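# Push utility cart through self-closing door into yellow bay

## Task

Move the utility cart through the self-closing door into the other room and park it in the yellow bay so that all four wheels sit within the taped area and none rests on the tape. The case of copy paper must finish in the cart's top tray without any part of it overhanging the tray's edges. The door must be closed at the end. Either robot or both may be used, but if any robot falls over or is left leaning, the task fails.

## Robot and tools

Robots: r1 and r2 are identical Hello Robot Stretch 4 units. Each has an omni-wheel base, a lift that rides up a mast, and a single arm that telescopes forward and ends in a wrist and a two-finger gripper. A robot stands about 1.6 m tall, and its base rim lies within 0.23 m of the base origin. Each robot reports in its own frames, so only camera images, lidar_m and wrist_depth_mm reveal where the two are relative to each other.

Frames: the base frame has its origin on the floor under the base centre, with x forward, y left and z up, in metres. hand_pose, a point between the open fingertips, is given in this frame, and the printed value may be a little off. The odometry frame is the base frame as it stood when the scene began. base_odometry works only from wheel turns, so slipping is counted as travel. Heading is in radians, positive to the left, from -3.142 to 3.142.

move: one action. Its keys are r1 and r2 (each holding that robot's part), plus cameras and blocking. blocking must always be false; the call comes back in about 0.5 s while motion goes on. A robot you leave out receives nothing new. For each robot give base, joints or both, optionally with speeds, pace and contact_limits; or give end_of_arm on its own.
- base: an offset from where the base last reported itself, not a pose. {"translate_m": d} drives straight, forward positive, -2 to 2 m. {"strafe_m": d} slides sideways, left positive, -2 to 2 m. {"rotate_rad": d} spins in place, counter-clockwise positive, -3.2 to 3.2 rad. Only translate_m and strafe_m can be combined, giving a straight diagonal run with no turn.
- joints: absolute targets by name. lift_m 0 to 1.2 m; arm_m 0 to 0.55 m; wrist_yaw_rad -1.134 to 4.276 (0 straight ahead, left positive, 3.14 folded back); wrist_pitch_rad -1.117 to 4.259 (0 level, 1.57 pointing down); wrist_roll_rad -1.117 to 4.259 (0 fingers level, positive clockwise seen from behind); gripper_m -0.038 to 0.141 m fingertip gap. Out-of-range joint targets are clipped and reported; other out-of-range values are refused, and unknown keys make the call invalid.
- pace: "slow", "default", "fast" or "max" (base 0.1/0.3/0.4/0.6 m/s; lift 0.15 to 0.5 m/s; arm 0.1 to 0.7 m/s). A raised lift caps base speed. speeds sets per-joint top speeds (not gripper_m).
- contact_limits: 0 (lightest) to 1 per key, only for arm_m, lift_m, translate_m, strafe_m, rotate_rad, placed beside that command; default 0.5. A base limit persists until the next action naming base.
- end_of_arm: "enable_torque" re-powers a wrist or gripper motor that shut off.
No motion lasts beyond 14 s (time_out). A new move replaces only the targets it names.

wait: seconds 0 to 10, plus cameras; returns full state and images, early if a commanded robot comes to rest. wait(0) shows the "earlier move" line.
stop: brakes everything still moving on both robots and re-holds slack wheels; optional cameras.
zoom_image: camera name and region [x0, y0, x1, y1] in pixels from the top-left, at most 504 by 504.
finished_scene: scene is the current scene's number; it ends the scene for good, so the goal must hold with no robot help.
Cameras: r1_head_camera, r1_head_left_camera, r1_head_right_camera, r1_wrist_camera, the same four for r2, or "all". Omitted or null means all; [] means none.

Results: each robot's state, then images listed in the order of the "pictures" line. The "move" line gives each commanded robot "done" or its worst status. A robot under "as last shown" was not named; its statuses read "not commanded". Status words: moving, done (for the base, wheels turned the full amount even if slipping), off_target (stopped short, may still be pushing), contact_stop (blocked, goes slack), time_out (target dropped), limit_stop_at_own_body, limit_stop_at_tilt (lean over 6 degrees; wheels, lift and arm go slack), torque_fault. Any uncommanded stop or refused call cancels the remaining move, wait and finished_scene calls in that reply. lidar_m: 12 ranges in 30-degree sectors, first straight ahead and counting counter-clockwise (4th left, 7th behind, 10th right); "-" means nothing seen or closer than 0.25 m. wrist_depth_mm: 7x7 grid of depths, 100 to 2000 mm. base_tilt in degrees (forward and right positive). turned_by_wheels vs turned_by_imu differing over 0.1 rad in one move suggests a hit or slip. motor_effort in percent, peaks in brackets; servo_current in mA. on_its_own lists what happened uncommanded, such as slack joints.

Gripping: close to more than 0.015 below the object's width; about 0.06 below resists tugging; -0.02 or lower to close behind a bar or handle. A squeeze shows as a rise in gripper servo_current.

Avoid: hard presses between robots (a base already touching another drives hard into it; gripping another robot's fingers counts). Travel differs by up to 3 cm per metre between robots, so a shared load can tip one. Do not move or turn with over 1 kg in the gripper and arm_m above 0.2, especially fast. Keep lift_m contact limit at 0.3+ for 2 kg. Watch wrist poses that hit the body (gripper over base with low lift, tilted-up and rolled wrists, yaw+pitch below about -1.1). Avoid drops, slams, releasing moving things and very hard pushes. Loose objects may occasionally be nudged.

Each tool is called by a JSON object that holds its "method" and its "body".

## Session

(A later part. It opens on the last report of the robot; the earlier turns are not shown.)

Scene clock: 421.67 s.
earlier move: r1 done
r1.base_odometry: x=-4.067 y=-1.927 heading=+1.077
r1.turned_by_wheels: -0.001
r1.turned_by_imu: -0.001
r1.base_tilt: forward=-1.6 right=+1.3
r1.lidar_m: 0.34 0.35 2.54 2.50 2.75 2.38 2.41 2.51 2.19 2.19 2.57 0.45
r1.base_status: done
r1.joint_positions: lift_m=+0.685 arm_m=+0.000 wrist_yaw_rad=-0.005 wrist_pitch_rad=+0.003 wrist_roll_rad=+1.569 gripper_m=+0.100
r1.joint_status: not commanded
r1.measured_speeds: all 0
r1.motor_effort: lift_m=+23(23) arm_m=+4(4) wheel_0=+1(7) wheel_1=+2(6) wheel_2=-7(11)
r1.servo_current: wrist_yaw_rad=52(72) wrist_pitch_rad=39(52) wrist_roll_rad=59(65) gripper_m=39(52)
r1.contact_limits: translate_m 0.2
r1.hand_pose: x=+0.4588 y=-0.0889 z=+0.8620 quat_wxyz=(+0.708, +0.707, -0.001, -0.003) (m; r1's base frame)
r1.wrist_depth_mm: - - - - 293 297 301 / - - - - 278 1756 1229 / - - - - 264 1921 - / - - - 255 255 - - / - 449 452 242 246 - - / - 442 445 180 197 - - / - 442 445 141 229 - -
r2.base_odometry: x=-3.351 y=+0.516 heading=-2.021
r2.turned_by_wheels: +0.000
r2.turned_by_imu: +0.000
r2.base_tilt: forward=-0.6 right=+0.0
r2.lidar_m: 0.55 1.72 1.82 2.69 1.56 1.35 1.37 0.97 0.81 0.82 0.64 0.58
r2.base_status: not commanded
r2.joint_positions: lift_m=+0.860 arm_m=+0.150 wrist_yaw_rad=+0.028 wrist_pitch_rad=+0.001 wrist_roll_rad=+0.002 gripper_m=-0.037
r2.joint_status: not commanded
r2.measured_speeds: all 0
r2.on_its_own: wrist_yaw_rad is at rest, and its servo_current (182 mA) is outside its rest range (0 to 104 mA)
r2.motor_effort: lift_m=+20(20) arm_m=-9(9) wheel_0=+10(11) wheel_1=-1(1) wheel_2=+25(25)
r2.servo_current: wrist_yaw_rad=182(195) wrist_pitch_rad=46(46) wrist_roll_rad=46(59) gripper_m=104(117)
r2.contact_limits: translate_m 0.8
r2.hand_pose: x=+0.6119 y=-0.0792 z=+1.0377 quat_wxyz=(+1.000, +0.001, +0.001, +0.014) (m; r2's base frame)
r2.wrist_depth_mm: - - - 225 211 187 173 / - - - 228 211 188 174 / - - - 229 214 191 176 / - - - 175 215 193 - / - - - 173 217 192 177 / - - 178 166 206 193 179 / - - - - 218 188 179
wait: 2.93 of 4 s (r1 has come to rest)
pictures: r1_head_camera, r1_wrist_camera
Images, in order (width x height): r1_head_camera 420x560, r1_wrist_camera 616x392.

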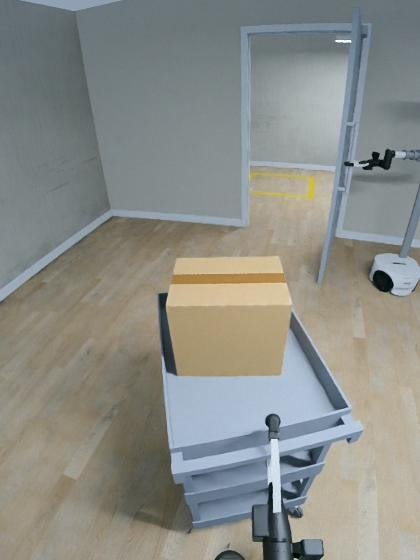

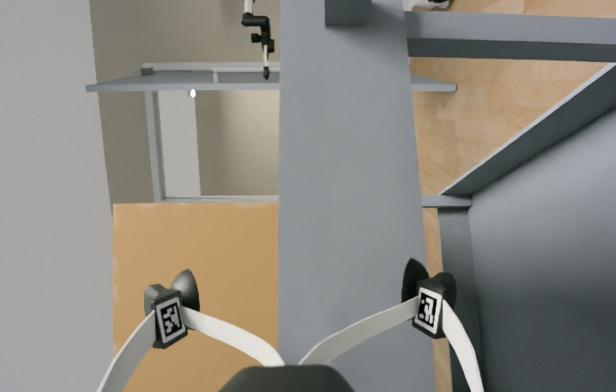

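{"method": "move", "body": {"blocking": false, "r1": {"base":{"translate_m":-0.05,"strafe_m":-0.07},"pace":"slow"}, "cameras": []}}

{"method": "wait", "body": {"seconds": 4, "cameras": []}}

{"method": "move", "body": {"blocking": false, "r1": {"base":{"rotate_rad":0.2},"pace":"slow"}, "cameras": []}}

{"method": "wait", "body": {"seconds": 3, "cameras": ["r1_head_camera","r1_wrist_camera"]}}

Scene clock: 431.40 s.
move: r1 moving
r1.base_odometry: x=-4.062 y=-1.938 heading=+1.077
r1.turned_by_wheels: +0.000
r1.turned_by_imu: +0.000
r1.base_tilt: forward=-1.6 right=+1.2
r1.lidar_m: 0.34 0.38 2.57 2.52 2.73 2.40 2.41 2.49 2.18 2.19 2.55 0.42
r1.base_status: translate_m moving; strafe_m moving
r1.joint_positions: lift_m=+0.685 arm_m=+0.000 wrist_yaw_rad=-0.003 wrist_pitch_rad=+0.003 wrist_roll_rad=+1.569 gripper_m=+0.100
r1.joint_status: not commanded
r1.measured_speeds: translate_m=-0.028 strafe_m=-0.039 rotate_rad=-0.001 lift_m=+0.000 arm_m=+0.000 wrist_yaw_rad=+0.007 wrist_pitch_rad=+0.000 wrist_roll_rad=+0.000
r1.motor_effort: lift_m=+23(23) arm_m=+4(4) wheel_0=+5(7) wheel_1=-6(7) wheel_2=+3(7)
r1.servo_current: wrist_yaw_rad=46(72) wrist_pitch_rad=46(46) wrist_roll_rad=39(59) gripper_m=39(46)
r1.hand_pose: x=+0.4590 y=-0.0882 z=+0.8620 quat_wxyz=(+0.708, +0.707, +0.000, -0.002) (m; r1's base frame)
r1.wrist_depth_mm: - - - 221 293 298 298 / - - - - 278 1808 1229 / - - - - 263 1863 - / - - - 256 258 - - / - 452 452 246 248 - - / - 449 455 184 198 - - / - 445 452 144 232 - -
r2.base_odometry: x=-3.351 y=+0.516 heading=-2.021
r2.turned_by_wheels: +0.000
r2.turned_by_imu: +0.000
r2.base_tilt: forward=-0.7 right=+0.0
r2.lidar_m: 0.57 1.72 1.81 2.69 1.59 1.37 1.37 0.95 0.81 0.83 0.63 0.58
r2.base_status: not commanded
r2.joint_positions: lift_m=+0.860 arm_m=+0.150 wrist_yaw_rad=+0.028 wrist_pitch_rad=+0.001 wrist_roll_rad=+0.002 gripper_m=-0.037
r2.joint_status: not commanded
r2.measured_speeds: all 0
r2.motor_effort: lift_m=+20(20) arm_m=-9(9) wheel_0=+10(11) wheel_1=-1(1) wheel_2=+25(25)
r2.servo_current: wrist_yaw_rad=182(195) wrist_pitch_rad=39(46) wrist_roll_rad=46(59) gripper_m=104(111)
r2.contact_limits: translate_m 0.8
r2.hand_pose: x=+0.6119 y=-0.0792 z=+1.0377 quat_wxyz=(+1.000, +0.001, +0.001, +0.014) (m; r2's base frame)
r2.wrist_depth_mm: - - - 225 211 187 173 / - - - 227 213 188 174 / - - - 229 214 190 176 / - - - 175 214 193 - / - - - 173 216 192 178 / - - 178 166 206 193 178 / - - - - 220 188 179
pictures: none
No camera images: "cameras" was empty.

Scene clock: 433.03 s.
earlier move: r1 done
r1.base_odometry: x=-4.029 y=-2.004 heading=+1.077
r1.turned_by_wheels: +0.000
r1.turned_by_imu: -0.001
r1.base_tilt: forward=-1.6 right=+1.2
r1.lidar_m: 0.42 0.42 2.63 2.61 2.72 2.37 2.38 2.42 2.10 2.10 2.48 0.49
r1.base_status: done
r1.joint_positions: lift_m=+0.685 arm_m=+0.000 wrist_yaw_rad=-0.003 wrist_pitch_rad=+0.003 wrist_roll_rad=+1.569 gripper_m=+0.100
r1.joint_status: not commanded
r1.measured_speeds: all 0
r1.motor_effort: lift_m=+23(23) arm_m=+4(4) wheel_0=+2(7) wheel_1=-2(9) wheel_2=+3(7)
r1.servo_current: wrist_yaw_rad=46(72) wrist_pitch_rad=33(52) wrist_roll_rad=59(72) gripper_m=39(46)
r1.hand_pose: x=+0.4590 y=-0.0882 z=+0.8620 quat_wxyz=(+0.708, +0.707, +0.000, -0.002) (m; r1's base frame)
r1.wrist_depth_mm: - - - - - 1661 1205 / - - - 274 - 1618 1205 / - - - - 338 1537 345 / - - - - 319 1863 - / - - 512 496 303 - - / - - 492 237 193 - - / - 492 492 144 285 - -
r2.base_odometry: x=-3.351 y=+0.516 heading=-2.021
r2.turned_by_wheels: +0.000
r2.turned_by_imu: +0.000
r2.base_tilt: forward=-0.6 right=+0.0
r2.lidar_m: 0.55 1.72 1.82 2.68 1.58 1.36 1.36 0.96 0.83 0.82 0.63 0.59
r2.base_status: not commanded
r2.joint_positions: lift_m=+0.860 arm_m=+0.150 wrist_yaw_rad=+0.028 wrist_pitch_rad=+0.001 wrist_roll_rad=+0.002 gripper_m=-0.037
r2.joint_status: not commanded
r2.measured_speeds: all 0
r2.on_its_own: wrist_yaw_rad is at rest, and its servo_current (176 mA) is outside its rest range (0 to 104 mA)
r2.motor_effort: lift_m=+20(20) arm_m=-9(9) wheel_0=+10(11) wheel_1=-1(1) wheel_2=+25(25)
r2.servo_current: wrist_yaw_rad=176(195) wrist_pitch_rad=39(46) wrist_roll_rad=46(59) gripper_m=111(117)
r2.contact_limits: translate_m 0.8
r2.hand_pose: x=+0.6119 y=-0.0792 z=+1.0377 quat_wxyz=(+1.000, +0.001, +0.001, +0.014) (m; r2's base frame)
r2.wrist_depth_mm: - - - 225 211 187 173 / - - - 227 212 189 174 / - - - 229 214 191 176 / - - - 175 216 194 - / - - - 173 216 191 177 / - - 177 166 206 193 178 / - - - - 219 188 180
wait: 1.63 of 4 s (r1 has come to rest)
pictures: none
No camera images: "cameras" was empty.

Scene clock: 433.53 s.
move: r1 moving
r1.base_odometry: x=-4.029 y=-2.004 heading=+1.200
r1.turned_by_wheels: +0.123
r1.turned_by_imu: +0.123
r1.base_tilt: forward=-1.6 right=+1.2
r1.lidar_m: 0.42 0.44 2.61 2.64 2.55 2.35 2.40 2.29 2.10 2.14 2.70 0.47
r1.base_status: rotate_rad moving
r1.joint_positions: lift_m=+0.685 arm_m=+0.000 wrist_yaw_rad=-0.003 wrist_pitch_rad=+0.003 wrist_roll_rad=+1.569 gripper_m=+0.100
r1.joint_status: not commanded
r1.measured_speeds: translate_m=-0.001 strafe_m=+0.000 rotate_rad=+0.417 lift_m=+0.000 arm_m=+0.000 wrist_yaw_rad=+0.000 wrist_pitch_rad=+0.000 wrist_roll_rad=+0.000
r1.motor_effort: lift_m=+23(23) arm_m=+4(4) wheel_0=-4(8) wheel_1=-4(6) wheel_2=-3(7)
r1.servo_current: wrist_yaw_rad=72(72) wrist_pitch_rad=39(46) wrist_roll_rad=52(65) gripper_m=39(46)
r1.hand_pose: x=+0.4590 y=-0.0882 z=+0.8620 quat_wxyz=(+0.708, +0.707, +0.000, -0.002) (m; r1's base frame)
r1.wrist_depth_mm: - - - - 309 314 320 / - - - - 301 1756 1229 / - - - - 293 1863 - / - - 488 227 287 - - / - 492 488 223 283 - - / - - 492 219 191 - - / - 500 504 143 272 809 -
r2.base_odometry: x=-3.351 y=+0.516 heading=-2.021
r2.turned_by_wheels: +0.000
r2.turned_by_imu: +0.000
r2.base_tilt: forward=-0.6 right=+0.0
r2.lidar_m: 0.56 1.73 1.83 2.64 1.60 1.37 1.38 0.95 0.81 0.82 0.64 0.57
r2.base_status: not commanded
r2.joint_positions: lift_m=+0.860 arm_m=+0.150 wrist_yaw_rad=+0.028 wrist_pitch_rad=+0.001 wrist_roll_rad=+0.002 gripper_m=-0.037
r2.joint_status: not commanded
r2.measured_speeds: all 0
r2.motor_effort: lift_m=+20(20) arm_m=-9(9) wheel_0=+10(11) wheel_1=-1(1) wheel_2=+25(25)
r2.servo_current: wrist_yaw_rad=189(195) wrist_pitch_rad=39(46) wrist_roll_rad=52(52) gripper_m=104(111)
r2.contact_limits: translate_m 0.8
r2.hand_pose: x=+0.6119 y=-0.0792 z=+1.0377 quat_wxyz=(+1.000, +0.001, +0.001, +0.014) (m; r2's base frame)
r2.wrist_depth_mm: - - - 226 211 187 173 / - - - 227 212 188 175 / - - - 229 214 190 176 / - - - 176 216 194 - / - - - 174 216 192 178 / - - 178 167 206 193 178 / - - - - 218 187 179
pictures: none
No camera images: "cameras" was empty.

Scene clock: 434.20 s.
earlier move: r1 done
r1.base_odometry: x=-4.029 y=-2.004 heading=+1.276
r1.turned_by_wheels: +0.077
r1.turned_by_imu: +0.077
r1.base_tilt: forward=-1.6 right=+1.3
r1.lidar_m: 0.42 2.79 2.60 2.66 2.49 2.37 2.46 2.23 2.10 2.16 2.55 0.44
r1.base_status: done
r1.joint_positions: lift_m=+0.685 arm_m=+0.000 wrist_yaw_rad=-0.002 wrist_pitch_rad=+0.003 wrist_roll_rad=+1.569 gripper_m=+0.100
r1.joint_status: not commanded
r1.measured_speeds: all 0
r1.motor_effort: lift_m=+23(23) arm_m=+4(4) wheel_0=-2(8) wheel_1=-3(6) wheel_2=-2(7)
r1.servo_current: wrist_yaw_rad=39(72) wrist_pitch_rad=46(46) wrist_roll_rad=46(72) gripper_m=39(46)
r1.hand_pose: x=+0.4590 y=-0.0881 z=+0.8620 quat_wxyz=(+0.708, +0.707, +0.000, -0.002) (m; r1's base frame)
r1.wrist_depth_mm: - - - 264 266 1756 - / - - - 265 265 1808 - / - 469 466 264 267 - - / - 480 477 264 265 - - / - 496 492 264 264 - - / - - 504 204 193 - - / - - - 144 265 1863 -
r2.base_odometry: x=-3.351 y=+0.516 heading=-2.021
r2.turned_by_wheels: +0.000
r2.turned_by_imu: +0.000
r2.base_tilt: forward=-0.6 right=+0.0
r2.lidar_m: 0.54 1.74 1.80 2.67 1.58 1.38 1.36 0.95 0.82 0.79 0.63 0.57
r2.base_status: not commanded
r2.joint_positions: lift_m=+0.860 arm_m=+0.150 wrist_yaw_rad=+0.028 wrist_pitch_rad=+0.001 wrist_roll_rad=+0.002 gripper_m=-0.037
r2.joint_status: not commanded
r2.measured_speeds: all 0
r2.on_its_own: wrist_yaw_rad is at rest, and its servo_current (189 mA) is outside its rest range (0 to 104 mA)
r2.motor_effort: lift_m=+20(20) arm_m=-9(9) wheel_0=+10(11) wheel_1=-1(1) wheel_2=+25(25)
r2.servo_current: wrist_yaw_rad=189(195) wrist_pitch_rad=39(46) wrist_roll_rad=52(59) gripper_m=104(117)
r2.contact_limits: translate_m 0.8
r2.hand_pose: x=+0.6119 y=-0.0792 z=+1.0377 quat_wxyz=(+1.000, +0.001, +0.001, +0.014) (m; r2's base frame)
r2.wrist_depth_mm: - - - 226 210 187 173 / - - - 228 212 189 175 / - - - 229 214 190 176 / - - - 175 216 194 - / - - - 173 216 192 178 / - - 177 167 206 193 179 / - - - - 217 188 179
wait: 0.67 of 3 s (r1 has come to rest)
pictures: r1_head_camera, r1_wrist_camera
Images, in order (width x height): r1_head_camera 420x560, r1_wrist_camera 616x392.

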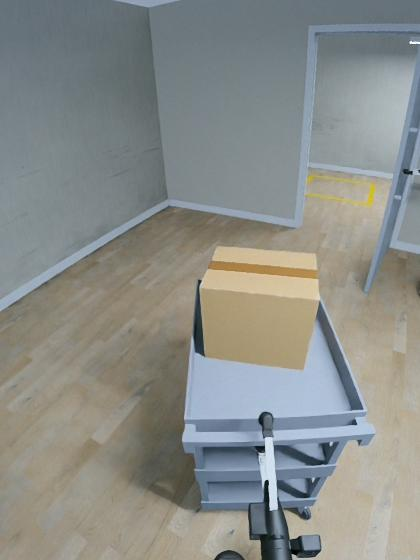

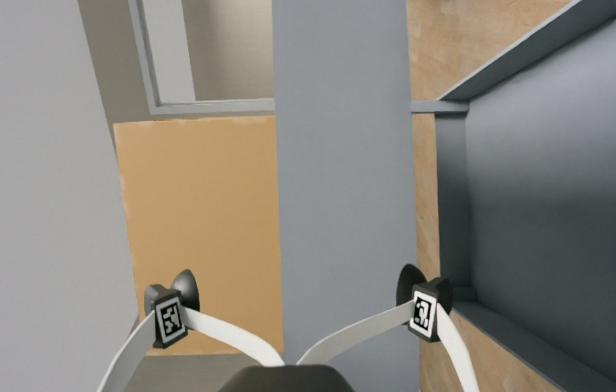

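{"method": "move", "body": {"blocking": false, "r1": {"base":{"translate_m":0.075,"strafe_m":-0.01},"pace":"slow","contact_limits":{"translate_m":0.2}}, "cameras": []}}

{"method": "wait", "body": {"seconds": 4, "cameras": []}}

{"method": "move", "body": {"blocking": false, "r1": {"joints":{"gripper_m":-0.03}}, "cameras": []}}

{"method": "wait", "body": {"seconds": 4, "cameras": ["r1_head_camera","r1_wrist_camera"]}}

Scene clock: 442.90 s.
move: r1 moving
r1.base_odometry: x=-4.024 y=-1.992 heading=+1.276
r1.turned_by_wheels: +0.000
r1.turned_by_imu: +0.000
r1.base_tilt: forward=-1.6 right=+1.3
r1.lidar_m: 0.39 2.76 2.60 2.67 2.52 2.37 2.45 2.23 2.11 2.20 2.49 0.45
r1.base_status: translate_m moving; strafe_m moving
r1.joint_positions: lift_m=+0.685 arm_m=+0.000 wrist_yaw_rad=-0.002 wrist_pitch_rad=+0.003 wrist_roll_rad=+1.569 gripper_m=+0.100
r1.joint_status: not commanded
r1.measured_speeds: translate_m=+0.049 strafe_m=-0.007 rotate_rad=+0.000 lift_m=+0.000 arm_m=+0.000 wrist_yaw_rad=+0.000 wrist_pitch_rad=+0.000 wrist_roll_rad=+0.000
r1.motor_effort: lift_m=+23(23) arm_m=+4(4) wheel_0=+5(8) wheel_1=+3(3) wheel_2=-6(6)
r1.servo_current: wrist_yaw_rad=52(65) wrist_pitch_rad=39(52) wrist_roll_rad=52(65) gripper_m=46(46)
r1.contact_limits: translate_m 0.2
r1.hand_pose: x=+0.4590 y=-0.0881 z=+0.8620 quat_wxyz=(+0.708, +0.707, +0.000, -0.002) (m; r1's base frame)
r1.wrist_depth_mm: - - - 254 254 1708 - / - - - 255 254 1808 - / - 452 455 255 255 - - / - 466 469 255 255 - - / - 488 484 255 254 - - / - - 492 195 198 - - / - - - 144 255 1661 -
r2.base_odometry: x=-3.351 y=+0.516 heading=-2.021
r2.turned_by_wheels: +0.000
r2.turned_by_imu: +0.000
r2.base_tilt: forward=-0.6 right=+0.1
r2.lidar_m: 0.55 1.73 1.78 2.67 1.58 1.33 1.39 0.95 0.82 0.82 0.64 0.58
r2.base_status: not commanded
r2.joint_positions: lift_m=+0.860 arm_m=+0.150 wrist_yaw_rad=+0.028 wrist_pitch_rad=+0.001 wrist_roll_rad=+0.002 gripper_m=-0.037
r2.joint_status: not commanded
r2.measured_speeds: all 0
r2.motor_effort: lift_m=+20(20) arm_m=-9(9) wheel_0=+10(11) wheel_1=-1(1) wheel_2=+24(25)
r2.servo_current: wrist_yaw_rad=176(195) wrist_pitch_rad=39(46) wrist_roll_rad=46(59) gripper_m=111(111)
r2.contact_limits: translate_m 0.8
r2.hand_pose: x=+0.6119 y=-0.0792 z=+1.0377 quat_wxyz=(+1.000, +0.001, +0.001, +0.014) (m; r2's base frame)
r2.wrist_depth_mm: - - - 224 211 187 173 / - - - 228 212 187 174 / - - - 229 214 191 176 / - - - 175 215 194 - / - - - 173 216 192 178 / - - 178 167 206 193 179 / - - - - 219 187 179
pictures: none
No camera images: "cameras" was empty.

Scene clock: 444.40 s.
earlier move: r1 done
r1.base_odometry: x=-3.998 y=-1.935 heading=+1.276
r1.turned_by_wheels: +0.000
r1.turned_by_imu: +0.000
r1.base_tilt: forward=-1.6 right=+1.3
r1.lidar_m: 0.37 2.75 2.58 2.64 2.55 2.44 2.53 2.27 2.13 2.21 2.43 0.44
r1.base_status: done
r1.joint_positions: lift_m=+0.685 arm_m=+0.000 wrist_yaw_rad=-0.002 wrist_pitch_rad=+0.004 wrist_roll_rad=+1.571 gripper_m=+0.100
r1.joint_status: not commanded
r1.measured_speeds: all 0
r1.motor_effort: lift_m=+23(23) arm_m=+4(4) wheel_0=+3(11) wheel_1=+2(7) wheel_2=-4(11)
r1.servo_current: wrist_yaw_rad=39(72) wrist_pitch_rad=46(52) wrist_roll_rad=39(65) gripper_m=46(52)
r1.contact_limits: translate_m 0.2
r1.hand_pose: x=+0.4590 y=-0.0881 z=+0.8618 quat_wxyz=(+0.707, +0.707, +0.000, -0.002) (m; r1's base frame)
r1.wrist_depth_mm: - - - 255 255 1756 1255 / - - - 252 252 1921 - / - - 449 248 250 - - / - 455 455 245 247 - - / - 462 462 240 242 - - / - 477 466 181 198 - - / - 480 480 143 236 647 -
r2.base_odometry: x=-3.351 y=+0.516 heading=-2.021
r2.turned_by_wheels: +0.000
r2.turned_by_imu: +0.000
r2.base_tilt: forward=-0.6 right=+0.1
r2.lidar_m: 0.52 1.71 1.81 2.66 1.58 1.34 1.38 0.95 0.82 0.81 0.63 0.57
r2.base_status: not commanded
r2.joint_positions: lift_m=+0.860 arm_m=+0.150 wrist_yaw_rad=+0.028 wrist_pitch_rad=+0.001 wrist_roll_rad=+0.002 gripper_m=-0.037
r2.joint_status: not commanded
r2.measured_speeds: all 0
r2.on_its_own: wrist_yaw_rad is at rest, and its servo_current (182 mA) is outside its rest range (0 to 104 mA)
r2.motor_effort: lift_m=+20(20) arm_m=-9(9) wheel_0=+10(11) wheel_1=-1(1) wheel_2=+25(25)
r2.servo_current: wrist_yaw_rad=182(195) wrist_pitch_rad=46(46) wrist_roll_rad=46(59) gripper_m=104(111)
r2.contact_limits: translate_m 0.8
r2.hand_pose: x=+0.6119 y=-0.0792 z=+1.0377 quat_wxyz=(+1.000, +0.001, +0.001, +0.014) (m; r2's base frame)
r2.wrist_depth_mm: - - - 225 211 187 174 / - - - 226 212 188 174 / - - - 229 214 190 176 / - - - 175 215 193 - / - - - 174 216 193 178 / - - 178 167 206 193 179 / - - - - 219 187 179
wait: 1.50 of 4 s (r1 has come to rest)
pictures: none
No camera images: "cameras" was empty.

Scene clock: 444.90 s.
move: r1 moving
r1.base_odometry: x=-3.998 y=-1.935 heading=+1.276
r1.turned_by_wheels: +0.000
r1.turned_by_imu: +0.000
r1.base_tilt: forward=-1.6 right=+1.3
r1.lidar_m: 0.37 2.72 2.56 2.62 2.56 2.42 2.51 2.25 2.12 2.19 2.44 0.44
r1.base_status: not commanded
r1.joint_positions: lift_m=+0.685 arm_m=+0.000 wrist_yaw_rad=-0.002 wrist_pitch_rad=+0.004 wrist_roll_rad=+1.571 gripper_m=+0.084
r1.joint_status: gripper_m moving
r1.measured_speeds: translate_m=+0.000 strafe_m=+0.000 rotate_rad=+0.000 lift_m=+0.000 arm_m=+0.000 wrist_yaw_rad=+0.000 wrist_pitch_rad=+0.001 wrist_roll_rad=+0.000
r1.motor_effort: lift_m=+23(23) arm_m=+4(4) wheel_0=+2(3) wheel_1=+3(3) wheel_2=-4(4)
r1.servo_current: wrist_yaw_rad=72(72) wrist_pitch_rad=52(52) wrist_roll_rad=39(59) gripper_m=91(91)
r1.contact_limits: translate_m 0.2
r1.hand_pose: x=+0.4590 y=-0.0881 z=+0.8617 quat_wxyz=(+0.707, +0.707, +0.000, -0.002) (m; r1's base frame)
r1.wrist_depth_mm: - - - 255 255 1708 1255 / - - - 252 253 1863 - / - - 452 249 249 - - / - 455 455 245 246 - - / - 462 462 241 241 - - / - 473 215 181 198 - - / - 488 484 139 237 1808 -
r2.base_odometry: x=-3.351 y=+0.516 heading=-2.021
r2.turned_by_wheels: +0.000
r2.turned_by_imu: +0.000
r2.base_tilt: forward=-0.6 right=+0.0
r2.lidar_m: 0.54 1.69 1.78 2.68 1.57 1.37 1.36 0.92 0.83 0.82 0.65 0.57
r2.base_status: not commanded
r2.joint_positions: lift_m=+0.860 arm_m=+0.150 wrist_yaw_rad=+0.028 wrist_pitch_rad=+0.001 wrist_roll_rad=+0.002 gripper_m=-0.037
r2.joint_status: not commanded
r2.measured_speeds: all 0
r2.motor_effort: lift_m=+20(20) arm_m=-8(9) wheel_0=+10(11) wheel_1=-1(1) wheel_2=+25(25)
r2.servo_current: wrist_yaw_rad=189(195) wrist_pitch_rad=39(39) wrist_roll_rad=46(59) gripper_m=104(111)
r2.contact_limits: translate_m 0.8
r2.hand_pose: x=+0.6119 y=-0.0792 z=+1.0377 quat_wxyz=(+1.000, +0.001, +0.001, +0.014) (m; r2's base frame)
r2.wrist_depth_mm: - - - 225 211 187 173 / - - - 228 212 189 174 / - - - 229 214 191 175 / - - - 175 215 194 - / - - - 173 216 192 178 / - - 178 167 206 193 179 / - - - - 219 188 179
pictures: none
No camera images: "cameras" was empty.

Scene clock: 446.40 s.
earlier move: r1 done
r1.base_odometry: x=-3.998 y=-1.935 heading=+1.276
r1.turned_by_wheels: +0.000
r1.turned_by_imu: +0.000
r1.base_tilt: forward=-1.6 right=+1.3
r1.lidar_m: 0.38 2.75 2.57 2.66 2.57 2.43 2.51 2.26 2.13 2.19 2.44 0.43
r1.base_status: not commanded
r1.joint_positions: lift_m=+0.685 arm_m=+0.000 wrist_yaw_rad=-0.002 wrist_pitch_rad=+0.009 wrist_roll_rad=+1.571 gripper_m=-0.029
r1.joint_status: all done
r1.measured_speeds: all 0
r1.motor_effort: lift_m=+23(23) arm_m=-1(4) wheel_0=+1(3) wheel_1=+2(3) wheel_2=-2(4)
r1.servo_current: wrist_yaw_rad=59(72) wrist_pitch_rad=59(65) wrist_roll_rad=46(72) gripper_m=85(182)
r1.contact_limits: translate_m 0.2
r1.hand_pose: x=+0.4591 y=-0.0881 z=+0.8603 quat_wxyz=(+0.707, +0.707, +0.002, -0.004) (m; r1's base frame)
r1.wrist_depth_mm: - - - 243 243 1708 - / - - - 239 241 1808 - / - 439 442 178 238 - - / - 442 449 177 236 - - / - 459 455 174 236 - - / - 466 187 196 182 - - / - 155 477 161 231 132 -
r2.base_odometry: x=-3.351 y=+0.516 heading=-2.021
r2.turned_by_wheels: +0.000
r2.turned_by_imu: +0.000
r2.base_tilt: forward=-0.6 right=+0.0
r2.lidar_m: 0.54 1.71 1.79 2.66 1.57 1.35 1.37 0.95 0.80 0.82 0.64 0.58
r2.base_status: not commanded
r2.joint_positions: lift_m=+0.860 arm_m=+0.150 wrist_yaw_rad=+0.028 wrist_pitch_rad=+0.001 wrist_roll_rad=+0.002 gripper_m=-0.037
r2.joint_status: not commanded
r2.measured_speeds: all 0
r2.on_its_own: wrist_yaw_rad is at rest, and its servo_current (182 mA) is outside its rest range (0 to 104 mA)
r2.motor_effort: lift_m=+20(20) arm_m=-9(9) wheel_0=+10(11) wheel_1=+0(1) wheel_2=+25(25)
r2.servo_current: wrist_yaw_rad=182(195) wrist_pitch_rad=39(46) wrist_roll_rad=52(59) gripper_m=104(124)
r2.contact_limits: translate_m 0.8
r2.hand_pose: x=+0.6119 y=-0.0792 z=+1.0377 quat_wxyz=(+1.000, +0.001, +0.001, +0.014) (m; r2's base frame)
r2.wrist_depth_mm: - - - 226 211 187 173 / - - - 228 212 188 174 / - - - 229 215 191 176 / - - - 175 215 195 - / - - - 173 216 192 177 / - - 178 167 205 193 178 / - - - - 219 188 179
wait: 1.50 of 4 s (r1 has come to rest)
pictures: r1_head_camera, r1_wrist_camera
Images, in order (width x height): r1_head_camera 420x560, r1_wrist_camera 616x392.

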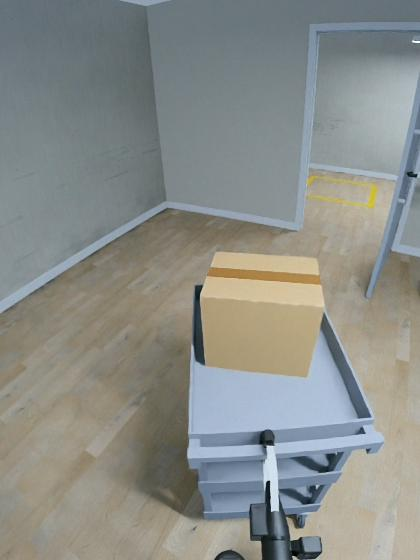

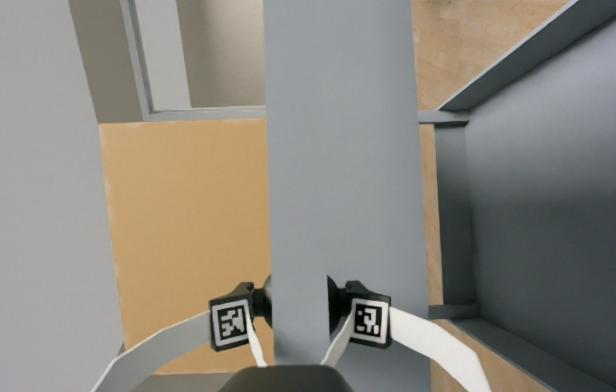

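{"method": "move", "body": {"blocking": false, "r1": {"base":{"strafe_m":0.26,"translate_m":-0.02},"pace":"slow","contact_limits":{"translate_m":0.7}}, "cameras": []}}

{"method": "wait", "body": {"seconds": 5, "cameras": []}}

{"method": "move", "body": {"blocking": false, "r1": {"base":{"rotate_rad":-0.22},"pace":"slow","contact_limits":{"rotate_rad":0.7}}, "cameras": []}}

{"method": "wait", "body": {"seconds": 3, "cameras": ["r1_head_camera","r1_wrist_camera"]}}

Scene clock: 465.93 s.
move: r1 moving
r1.base_odometry: x=-4.011 y=-1.932 heading=+1.276
r1.turned_by_wheels: +0.000
r1.turned_by_imu: -0.001
r1.base_tilt: forward=-1.6 right=+1.3
r1.lidar_m: 0.37 2.72 2.58 2.64 2.57 2.42 2.49 2.25 2.14 2.22 2.43 0.43
r1.base_status: translate_m moving; strafe_m moving
r1.joint_positions: lift_m=+0.685 arm_m=+0.000 wrist_yaw_rad=-0.002 wrist_pitch_rad=+0.009 wrist_roll_rad=+1.571 gripper_m=-0.029
r1.joint_status: not commanded
r1.measured_speeds: translate_m=-0.004 strafe_m=+0.053 rotate_rad=-0.004 lift_m=+0.000 arm_m=+0.000 wrist_yaw_rad=+0.000 wrist_pitch_rad=+0.000 wrist_roll_rad=+0.000
r1.motor_effort: lift_m=+23(23) arm_m=-3(4) wheel_0=-12(12) wheel_1=+3(6) wheel_2=+4(5)
r1.servo_current: wrist_yaw_rad=39(65) wrist_pitch_rad=52(59) wrist_roll_rad=52(65) gripper_m=85(91)
r1.contact_limits: translate_m 0.7
r1.hand_pose: x=+0.4591 y=-0.0881 z=+0.8603 quat_wxyz=(+0.707, +0.707, +0.002, -0.004) (m; r1's base frame)
r1.wrist_depth_mm: - - - 247 248 1661 - / - - - 244 244 1808 - / - 439 442 239 242 - - / - 449 452 180 240 - - / - 459 459 177 236 - - / - 466 187 195 181 - - / - 153 477 159 231 133 -
r2.base_odometry: x=-3.351 y=+0.516 heading=-2.021
r2.turned_by_wheels: +0.000
r2.turned_by_imu: +0.000
r2.base_tilt: forward=-0.7 right=+0.0
r2.lidar_m: 0.55 1.69 1.78 2.66 1.60 1.36 1.37 0.94 0.82 0.83 0.63 0.57
r2.base_status: not commanded
r2.joint_positions: lift_m=+0.860 arm_m=+0.150 wrist_yaw_rad=+0.028 wrist_pitch_rad=+0.001 wrist_roll_rad=+0.002 gripper_m=-0.037
r2.joint_status: not commanded
r2.measured_speeds: all 0
r2.motor_effort: lift_m=+20(20) arm_m=-9(9) wheel_0=+11(11) wheel_1=+0(1) wheel_2=+25(25)
r2.servo_current: wrist_yaw_rad=195(195) wrist_pitch_rad=39(52) wrist_roll_rad=39(65) gripper_m=111(111)
r2.contact_limits: translate_m 0.8
r2.hand_pose: x=+0.6119 y=-0.0792 z=+1.0377 quat_wxyz=(+1.000, +0.001, +0.001, +0.014) (m; r2's base frame)
r2.wrist_depth_mm: - - - 225 211 187 173 / - - - 228 212 189 175 / - - - 229 213 190 175 / - - - 175 216 194 - / - - - 173 216 192 178 / - - 178 167 206 193 179 / - - - - 219 187 179
pictures: none
No camera images: "cameras" was empty.

Scene clock: 469.23 s.
earlier move: r1 done
r1.base_odometry: x=-4.252 y=-1.878 heading=+1.276
r1.turned_by_wheels: +0.000
r1.turned_by_imu: +0.001
r1.base_tilt: forward=-1.6 right=+1.3
r1.lidar_m: 0.43 2.51 2.35 2.43 2.43 2.29 2.37 2.49 2.34 2.41 0.44 0.38
r1.base_status: done
r1.joint_positions: lift_m=+0.685 arm_m=+0.000 wrist_yaw_rad=-0.005 wrist_pitch_rad=+0.009 wrist_roll_rad=+1.571 gripper_m=-0.029
r1.joint_status: not commanded
r1.measured_speeds: all 0
r1.motor_effort: lift_m=+23(23) arm_m=-4(4) wheel_0=-7(14) wheel_1=+3(6) wheel_2=+3(5)
r1.servo_current: wrist_yaw_rad=59(72) wrist_pitch_rad=52(65) wrist_roll_rad=52(72) gripper_m=65(91)
r1.contact_limits: translate_m 0.7
r1.hand_pose: x=+0.4589 y=-0.0887 z=+0.8603 quat_wxyz=(+0.707, +0.707, +0.001, -0.005) (m; r1's base frame)
r1.wrist_depth_mm: - 366 368 - 186 - - / - 392 394 - 195 - - / - 424 427 - 205 - - / - 466 462 153 216 - - / - - 508 159 227 1708 - / - - 187 172 182 1618 - / - - 183 127 251 1397 1205
r2.base_odometry: x=-3.351 y=+0.516 heading=-2.021
r2.turned_by_wheels: +0.000
r2.turned_by_imu: +0.000
r2.base_tilt: forward=-0.7 right=+0.0
r2.lidar_m: 0.53 1.80 1.86 2.67 1.56 1.37 1.38 0.96 0.81 0.81 0.64 0.59
r2.base_status: not commanded
r2.joint_positions: lift_m=+0.860 arm_m=+0.150 wrist_yaw_rad=+0.028 wrist_pitch_rad=+0.001 wrist_roll_rad=+0.002 gripper_m=-0.037
r2.joint_status: not commanded
r2.measured_speeds: all 0
r2.on_its_own: wrist_yaw_rad is at rest, and its servo_current (176 mA) is outside its rest range (0 to 104 mA)
r2.motor_effort: lift_m=+20(20) arm_m=-9(9) wheel_0=+11(11) wheel_1=-1(1) wheel_2=+25(25)
r2.servo_current: wrist_yaw_rad=176(195) wrist_pitch_rad=46(52) wrist_roll_rad=46(65) gripper_m=111(117)
r2.contact_limits: translate_m 0.8
r2.hand_pose: x=+0.6119 y=-0.0792 z=+1.0377 quat_wxyz=(+1.000, +0.001, +0.001, +0.014) (m; r2's base frame)
r2.wrist_depth_mm: - - - 224 210 187 173 / - - - 227 211 189 175 / - - - 229 214 191 176 / - - - 175 215 195 - / - - - 173 216 192 178 / - - 178 167 207 193 179 / - - - - 219 189 179
wait: 3.30 of 5 s (r1 has come to rest)
pictures: none
No camera images: "cameras" was empty.

Scene clock: 469.73 s.
move: r1 moving
r1.base_odometry: x=-4.253 y=-1.878 heading=+1.152
r1.turned_by_wheels: -0.124
r1.turned_by_imu: -0.124
r1.base_tilt: forward=-1.5 right=+1.3
r1.lidar_m: 0.41 2.63 2.35 2.36 2.55 2.30 2.31 2.60 2.35 2.37 2.92 0.40
r1.base_status: rotate_rad moving
r1.joint_positions: lift_m=+0.685 arm_m=+0.000 wrist_yaw_rad=+0.008 wrist_pitch_rad=+0.009 wrist_roll_rad=+1.571 gripper_m=-0.029
r1.joint_status: not commanded
r1.measured_speeds: translate_m=-0.001 strafe_m=+0.000 rotate_rad=-0.469 lift_m=+0.000 arm_m=+0.000 wrist_yaw_rad=+0.000 wrist_pitch_rad=+0.000 wrist_roll_rad=+0.000
r1.motor_effort: lift_m=+23(23) arm_m=-4(4) wheel_0=+10(12) wheel_1=+4(7) wheel_2=+8(10)
r1.servo_current: wrist_yaw_rad=65(65) wrist_pitch_rad=59(59) wrist_roll_rad=52(59) gripper_m=65(65)
r1.contact_limits: rotate_rad 0.7
r1.hand_pose: x=+0.4599 y=-0.0852 z=+0.8603 quat_wxyz=(+0.707, +0.707, +0.006, +0.000) (m; r1's base frame)
r1.wrist_depth_mm: - - - 189 193 - - / - 382 389 197 200 - - / - 410 415 - 207 - - / - 445 452 153 216 - - / - 488 484 159 224 1863 - / - - 512 181 183 1808 - / - - 177 - 243 136 1229
r2.base_odometry: x=-3.351 y=+0.516 heading=-2.021
r2.turned_by_wheels: +0.000
r2.turned_by_imu: +0.000
r2.base_tilt: forward=-0.6 right=+0.0
r2.lidar_m: 0.54 1.78 1.84 2.65 1.57 1.37 1.39 0.97 0.81 0.80 0.66 0.59
r2.base_status: not commanded
r2.joint_positions: lift_m=+0.860 arm_m=+0.150 wrist_yaw_rad=+0.028 wrist_pitch_rad=+0.001 wrist_roll_rad=+0.002 gripper_m=-0.037
r2.joint_status: not commanded
r2.measured_speeds: all 0
r2.motor_effort: lift_m=+20(20) arm_m=-9(9) wheel_0=+10(11) wheel_1=-1(1) wheel_2=+25(25)
r2.servo_current: wrist_yaw_rad=189(195) wrist_pitch_rad=39(46) wrist_roll_rad=52(52) gripper_m=111(111)
r2.contact_limits: translate_m 0.8
r2.hand_pose: x=+0.6119 y=-0.0792 z=+1.0377 quat_wxyz=(+1.000, +0.001, +0.001, +0.014) (m; r2's base frame)
r2.wrist_depth_mm: - - - 225 211 187 173 / - - - 229 212 189 174 / - - - 228 214 190 176 / - - - 175 216 194 - / - - - 174 216 192 177 / - - 178 167 207 193 179 / - - - - 219 188 179
pictures: none
No camera images: "cameras" was empty.

Scene clock: 470.47 s.
earlier move: r1 done
r1.base_odometry: x=-4.253 y=-1.878 heading=+1.058
r1.turned_by_wheels: -0.094
r1.turned_by_imu: -0.095
r1.base_tilt: forward=-1.5 right=+1.3
r1.lidar_m: 0.40 0.43 2.39 2.37 2.66 2.30 2.29 2.73 2.37 2.36 2.74 0.41
r1.base_status: done
r1.joint_positions: lift_m=+0.685 arm_m=+0.000 wrist_yaw_rad=+0.008 wrist_pitch_rad=+0.009 wrist_roll_rad=+1.571 gripper_m=-0.029
r1.joint_status: not commanded
r1.measured_speeds: all 0
r1.motor_effort: lift_m=+23(23) arm_m=-4(4) wheel_0=+8(13) wheel_1=+5(7) wheel_2=+7(10)
r1.servo_current: wrist_yaw_rad=52(72) wrist_pitch_rad=59(59) wrist_roll_rad=52(59) gripper_m=65(65)
r1.contact_limits: rotate_rad 0.7
r1.hand_pose: x=+0.4600 y=-0.0852 z=+0.8603 quat_wxyz=(+0.707, +0.707, +0.006, +0.000) (m; r1's base frame)
r1.wrist_depth_mm: - - - 217 219 1618 - / - - - 220 222 - - / - 415 421 224 224 - - / - 439 439 165 227 - - / - 459 459 167 229 - - / - 492 473 180 183 - - / - - 177 - 235 136 -
r2.base_odometry: x=-3.351 y=+0.516 heading=-2.021
r2.turned_by_wheels: +0.000
r2.turned_by_imu: +0.000
r2.base_tilt: forward=-0.6 right=+0.1
r2.lidar_m: 0.56 1.78 1.81 2.67 1.57 1.36 1.37 0.97 0.82 0.80 0.63 0.58
r2.base_status: not commanded
r2.joint_positions: lift_m=+0.860 arm_m=+0.150 wrist_yaw_rad=+0.028 wrist_pitch_rad=+0.001 wrist_roll_rad=+0.002 gripper_m=-0.037
r2.joint_status: not commanded
r2.measured_speeds: all 0
r2.on_its_own: wrist_yaw_rad is at rest, and its servo_current (176 mA) is outside its rest range (0 to 104 mA)
r2.motor_effort: lift_m=+20(20) arm_m=-9(9) wheel_0=+10(11) wheel_1=-1(1) wheel_2=+24(25)
r2.servo_current: wrist_yaw_rad=176(195) wrist_pitch_rad=39(46) wrist_roll_rad=46(59) gripper_m=111(117)
r2.contact_limits: translate_m 0.8
r2.hand_pose: x=+0.6119 y=-0.0792 z=+1.0377 quat_wxyz=(+1.000, +0.001, +0.001, +0.014) (m; r2's base frame)
r2.wrist_depth_mm: - - - 224 211 188 173 / - - - 228 212 189 175 / - - - 229 214 190 175 / - - - 175 216 194 - / - - - 173 216 192 178 / - - 178 167 206 193 179 / - - - - 219 187 180
wait: 0.73 of 3 s (r1 has come to rest)
pictures: r1_head_camera, r1_wrist_camera
Images, in order (width x height): r1_head_camera 420x560, r1_wrist_camera 616x392.

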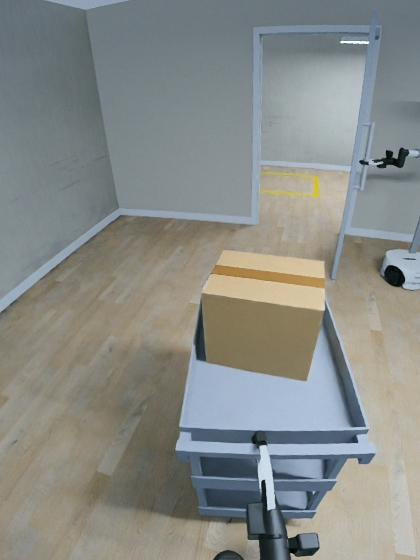

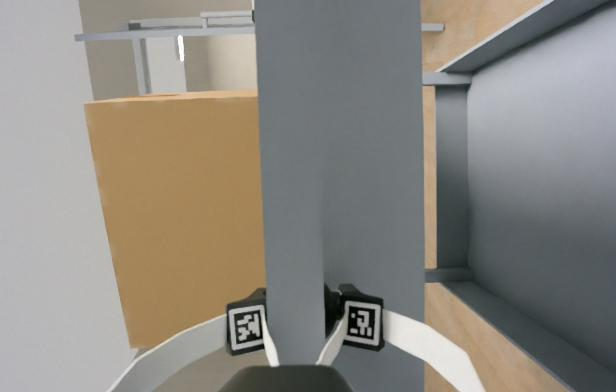

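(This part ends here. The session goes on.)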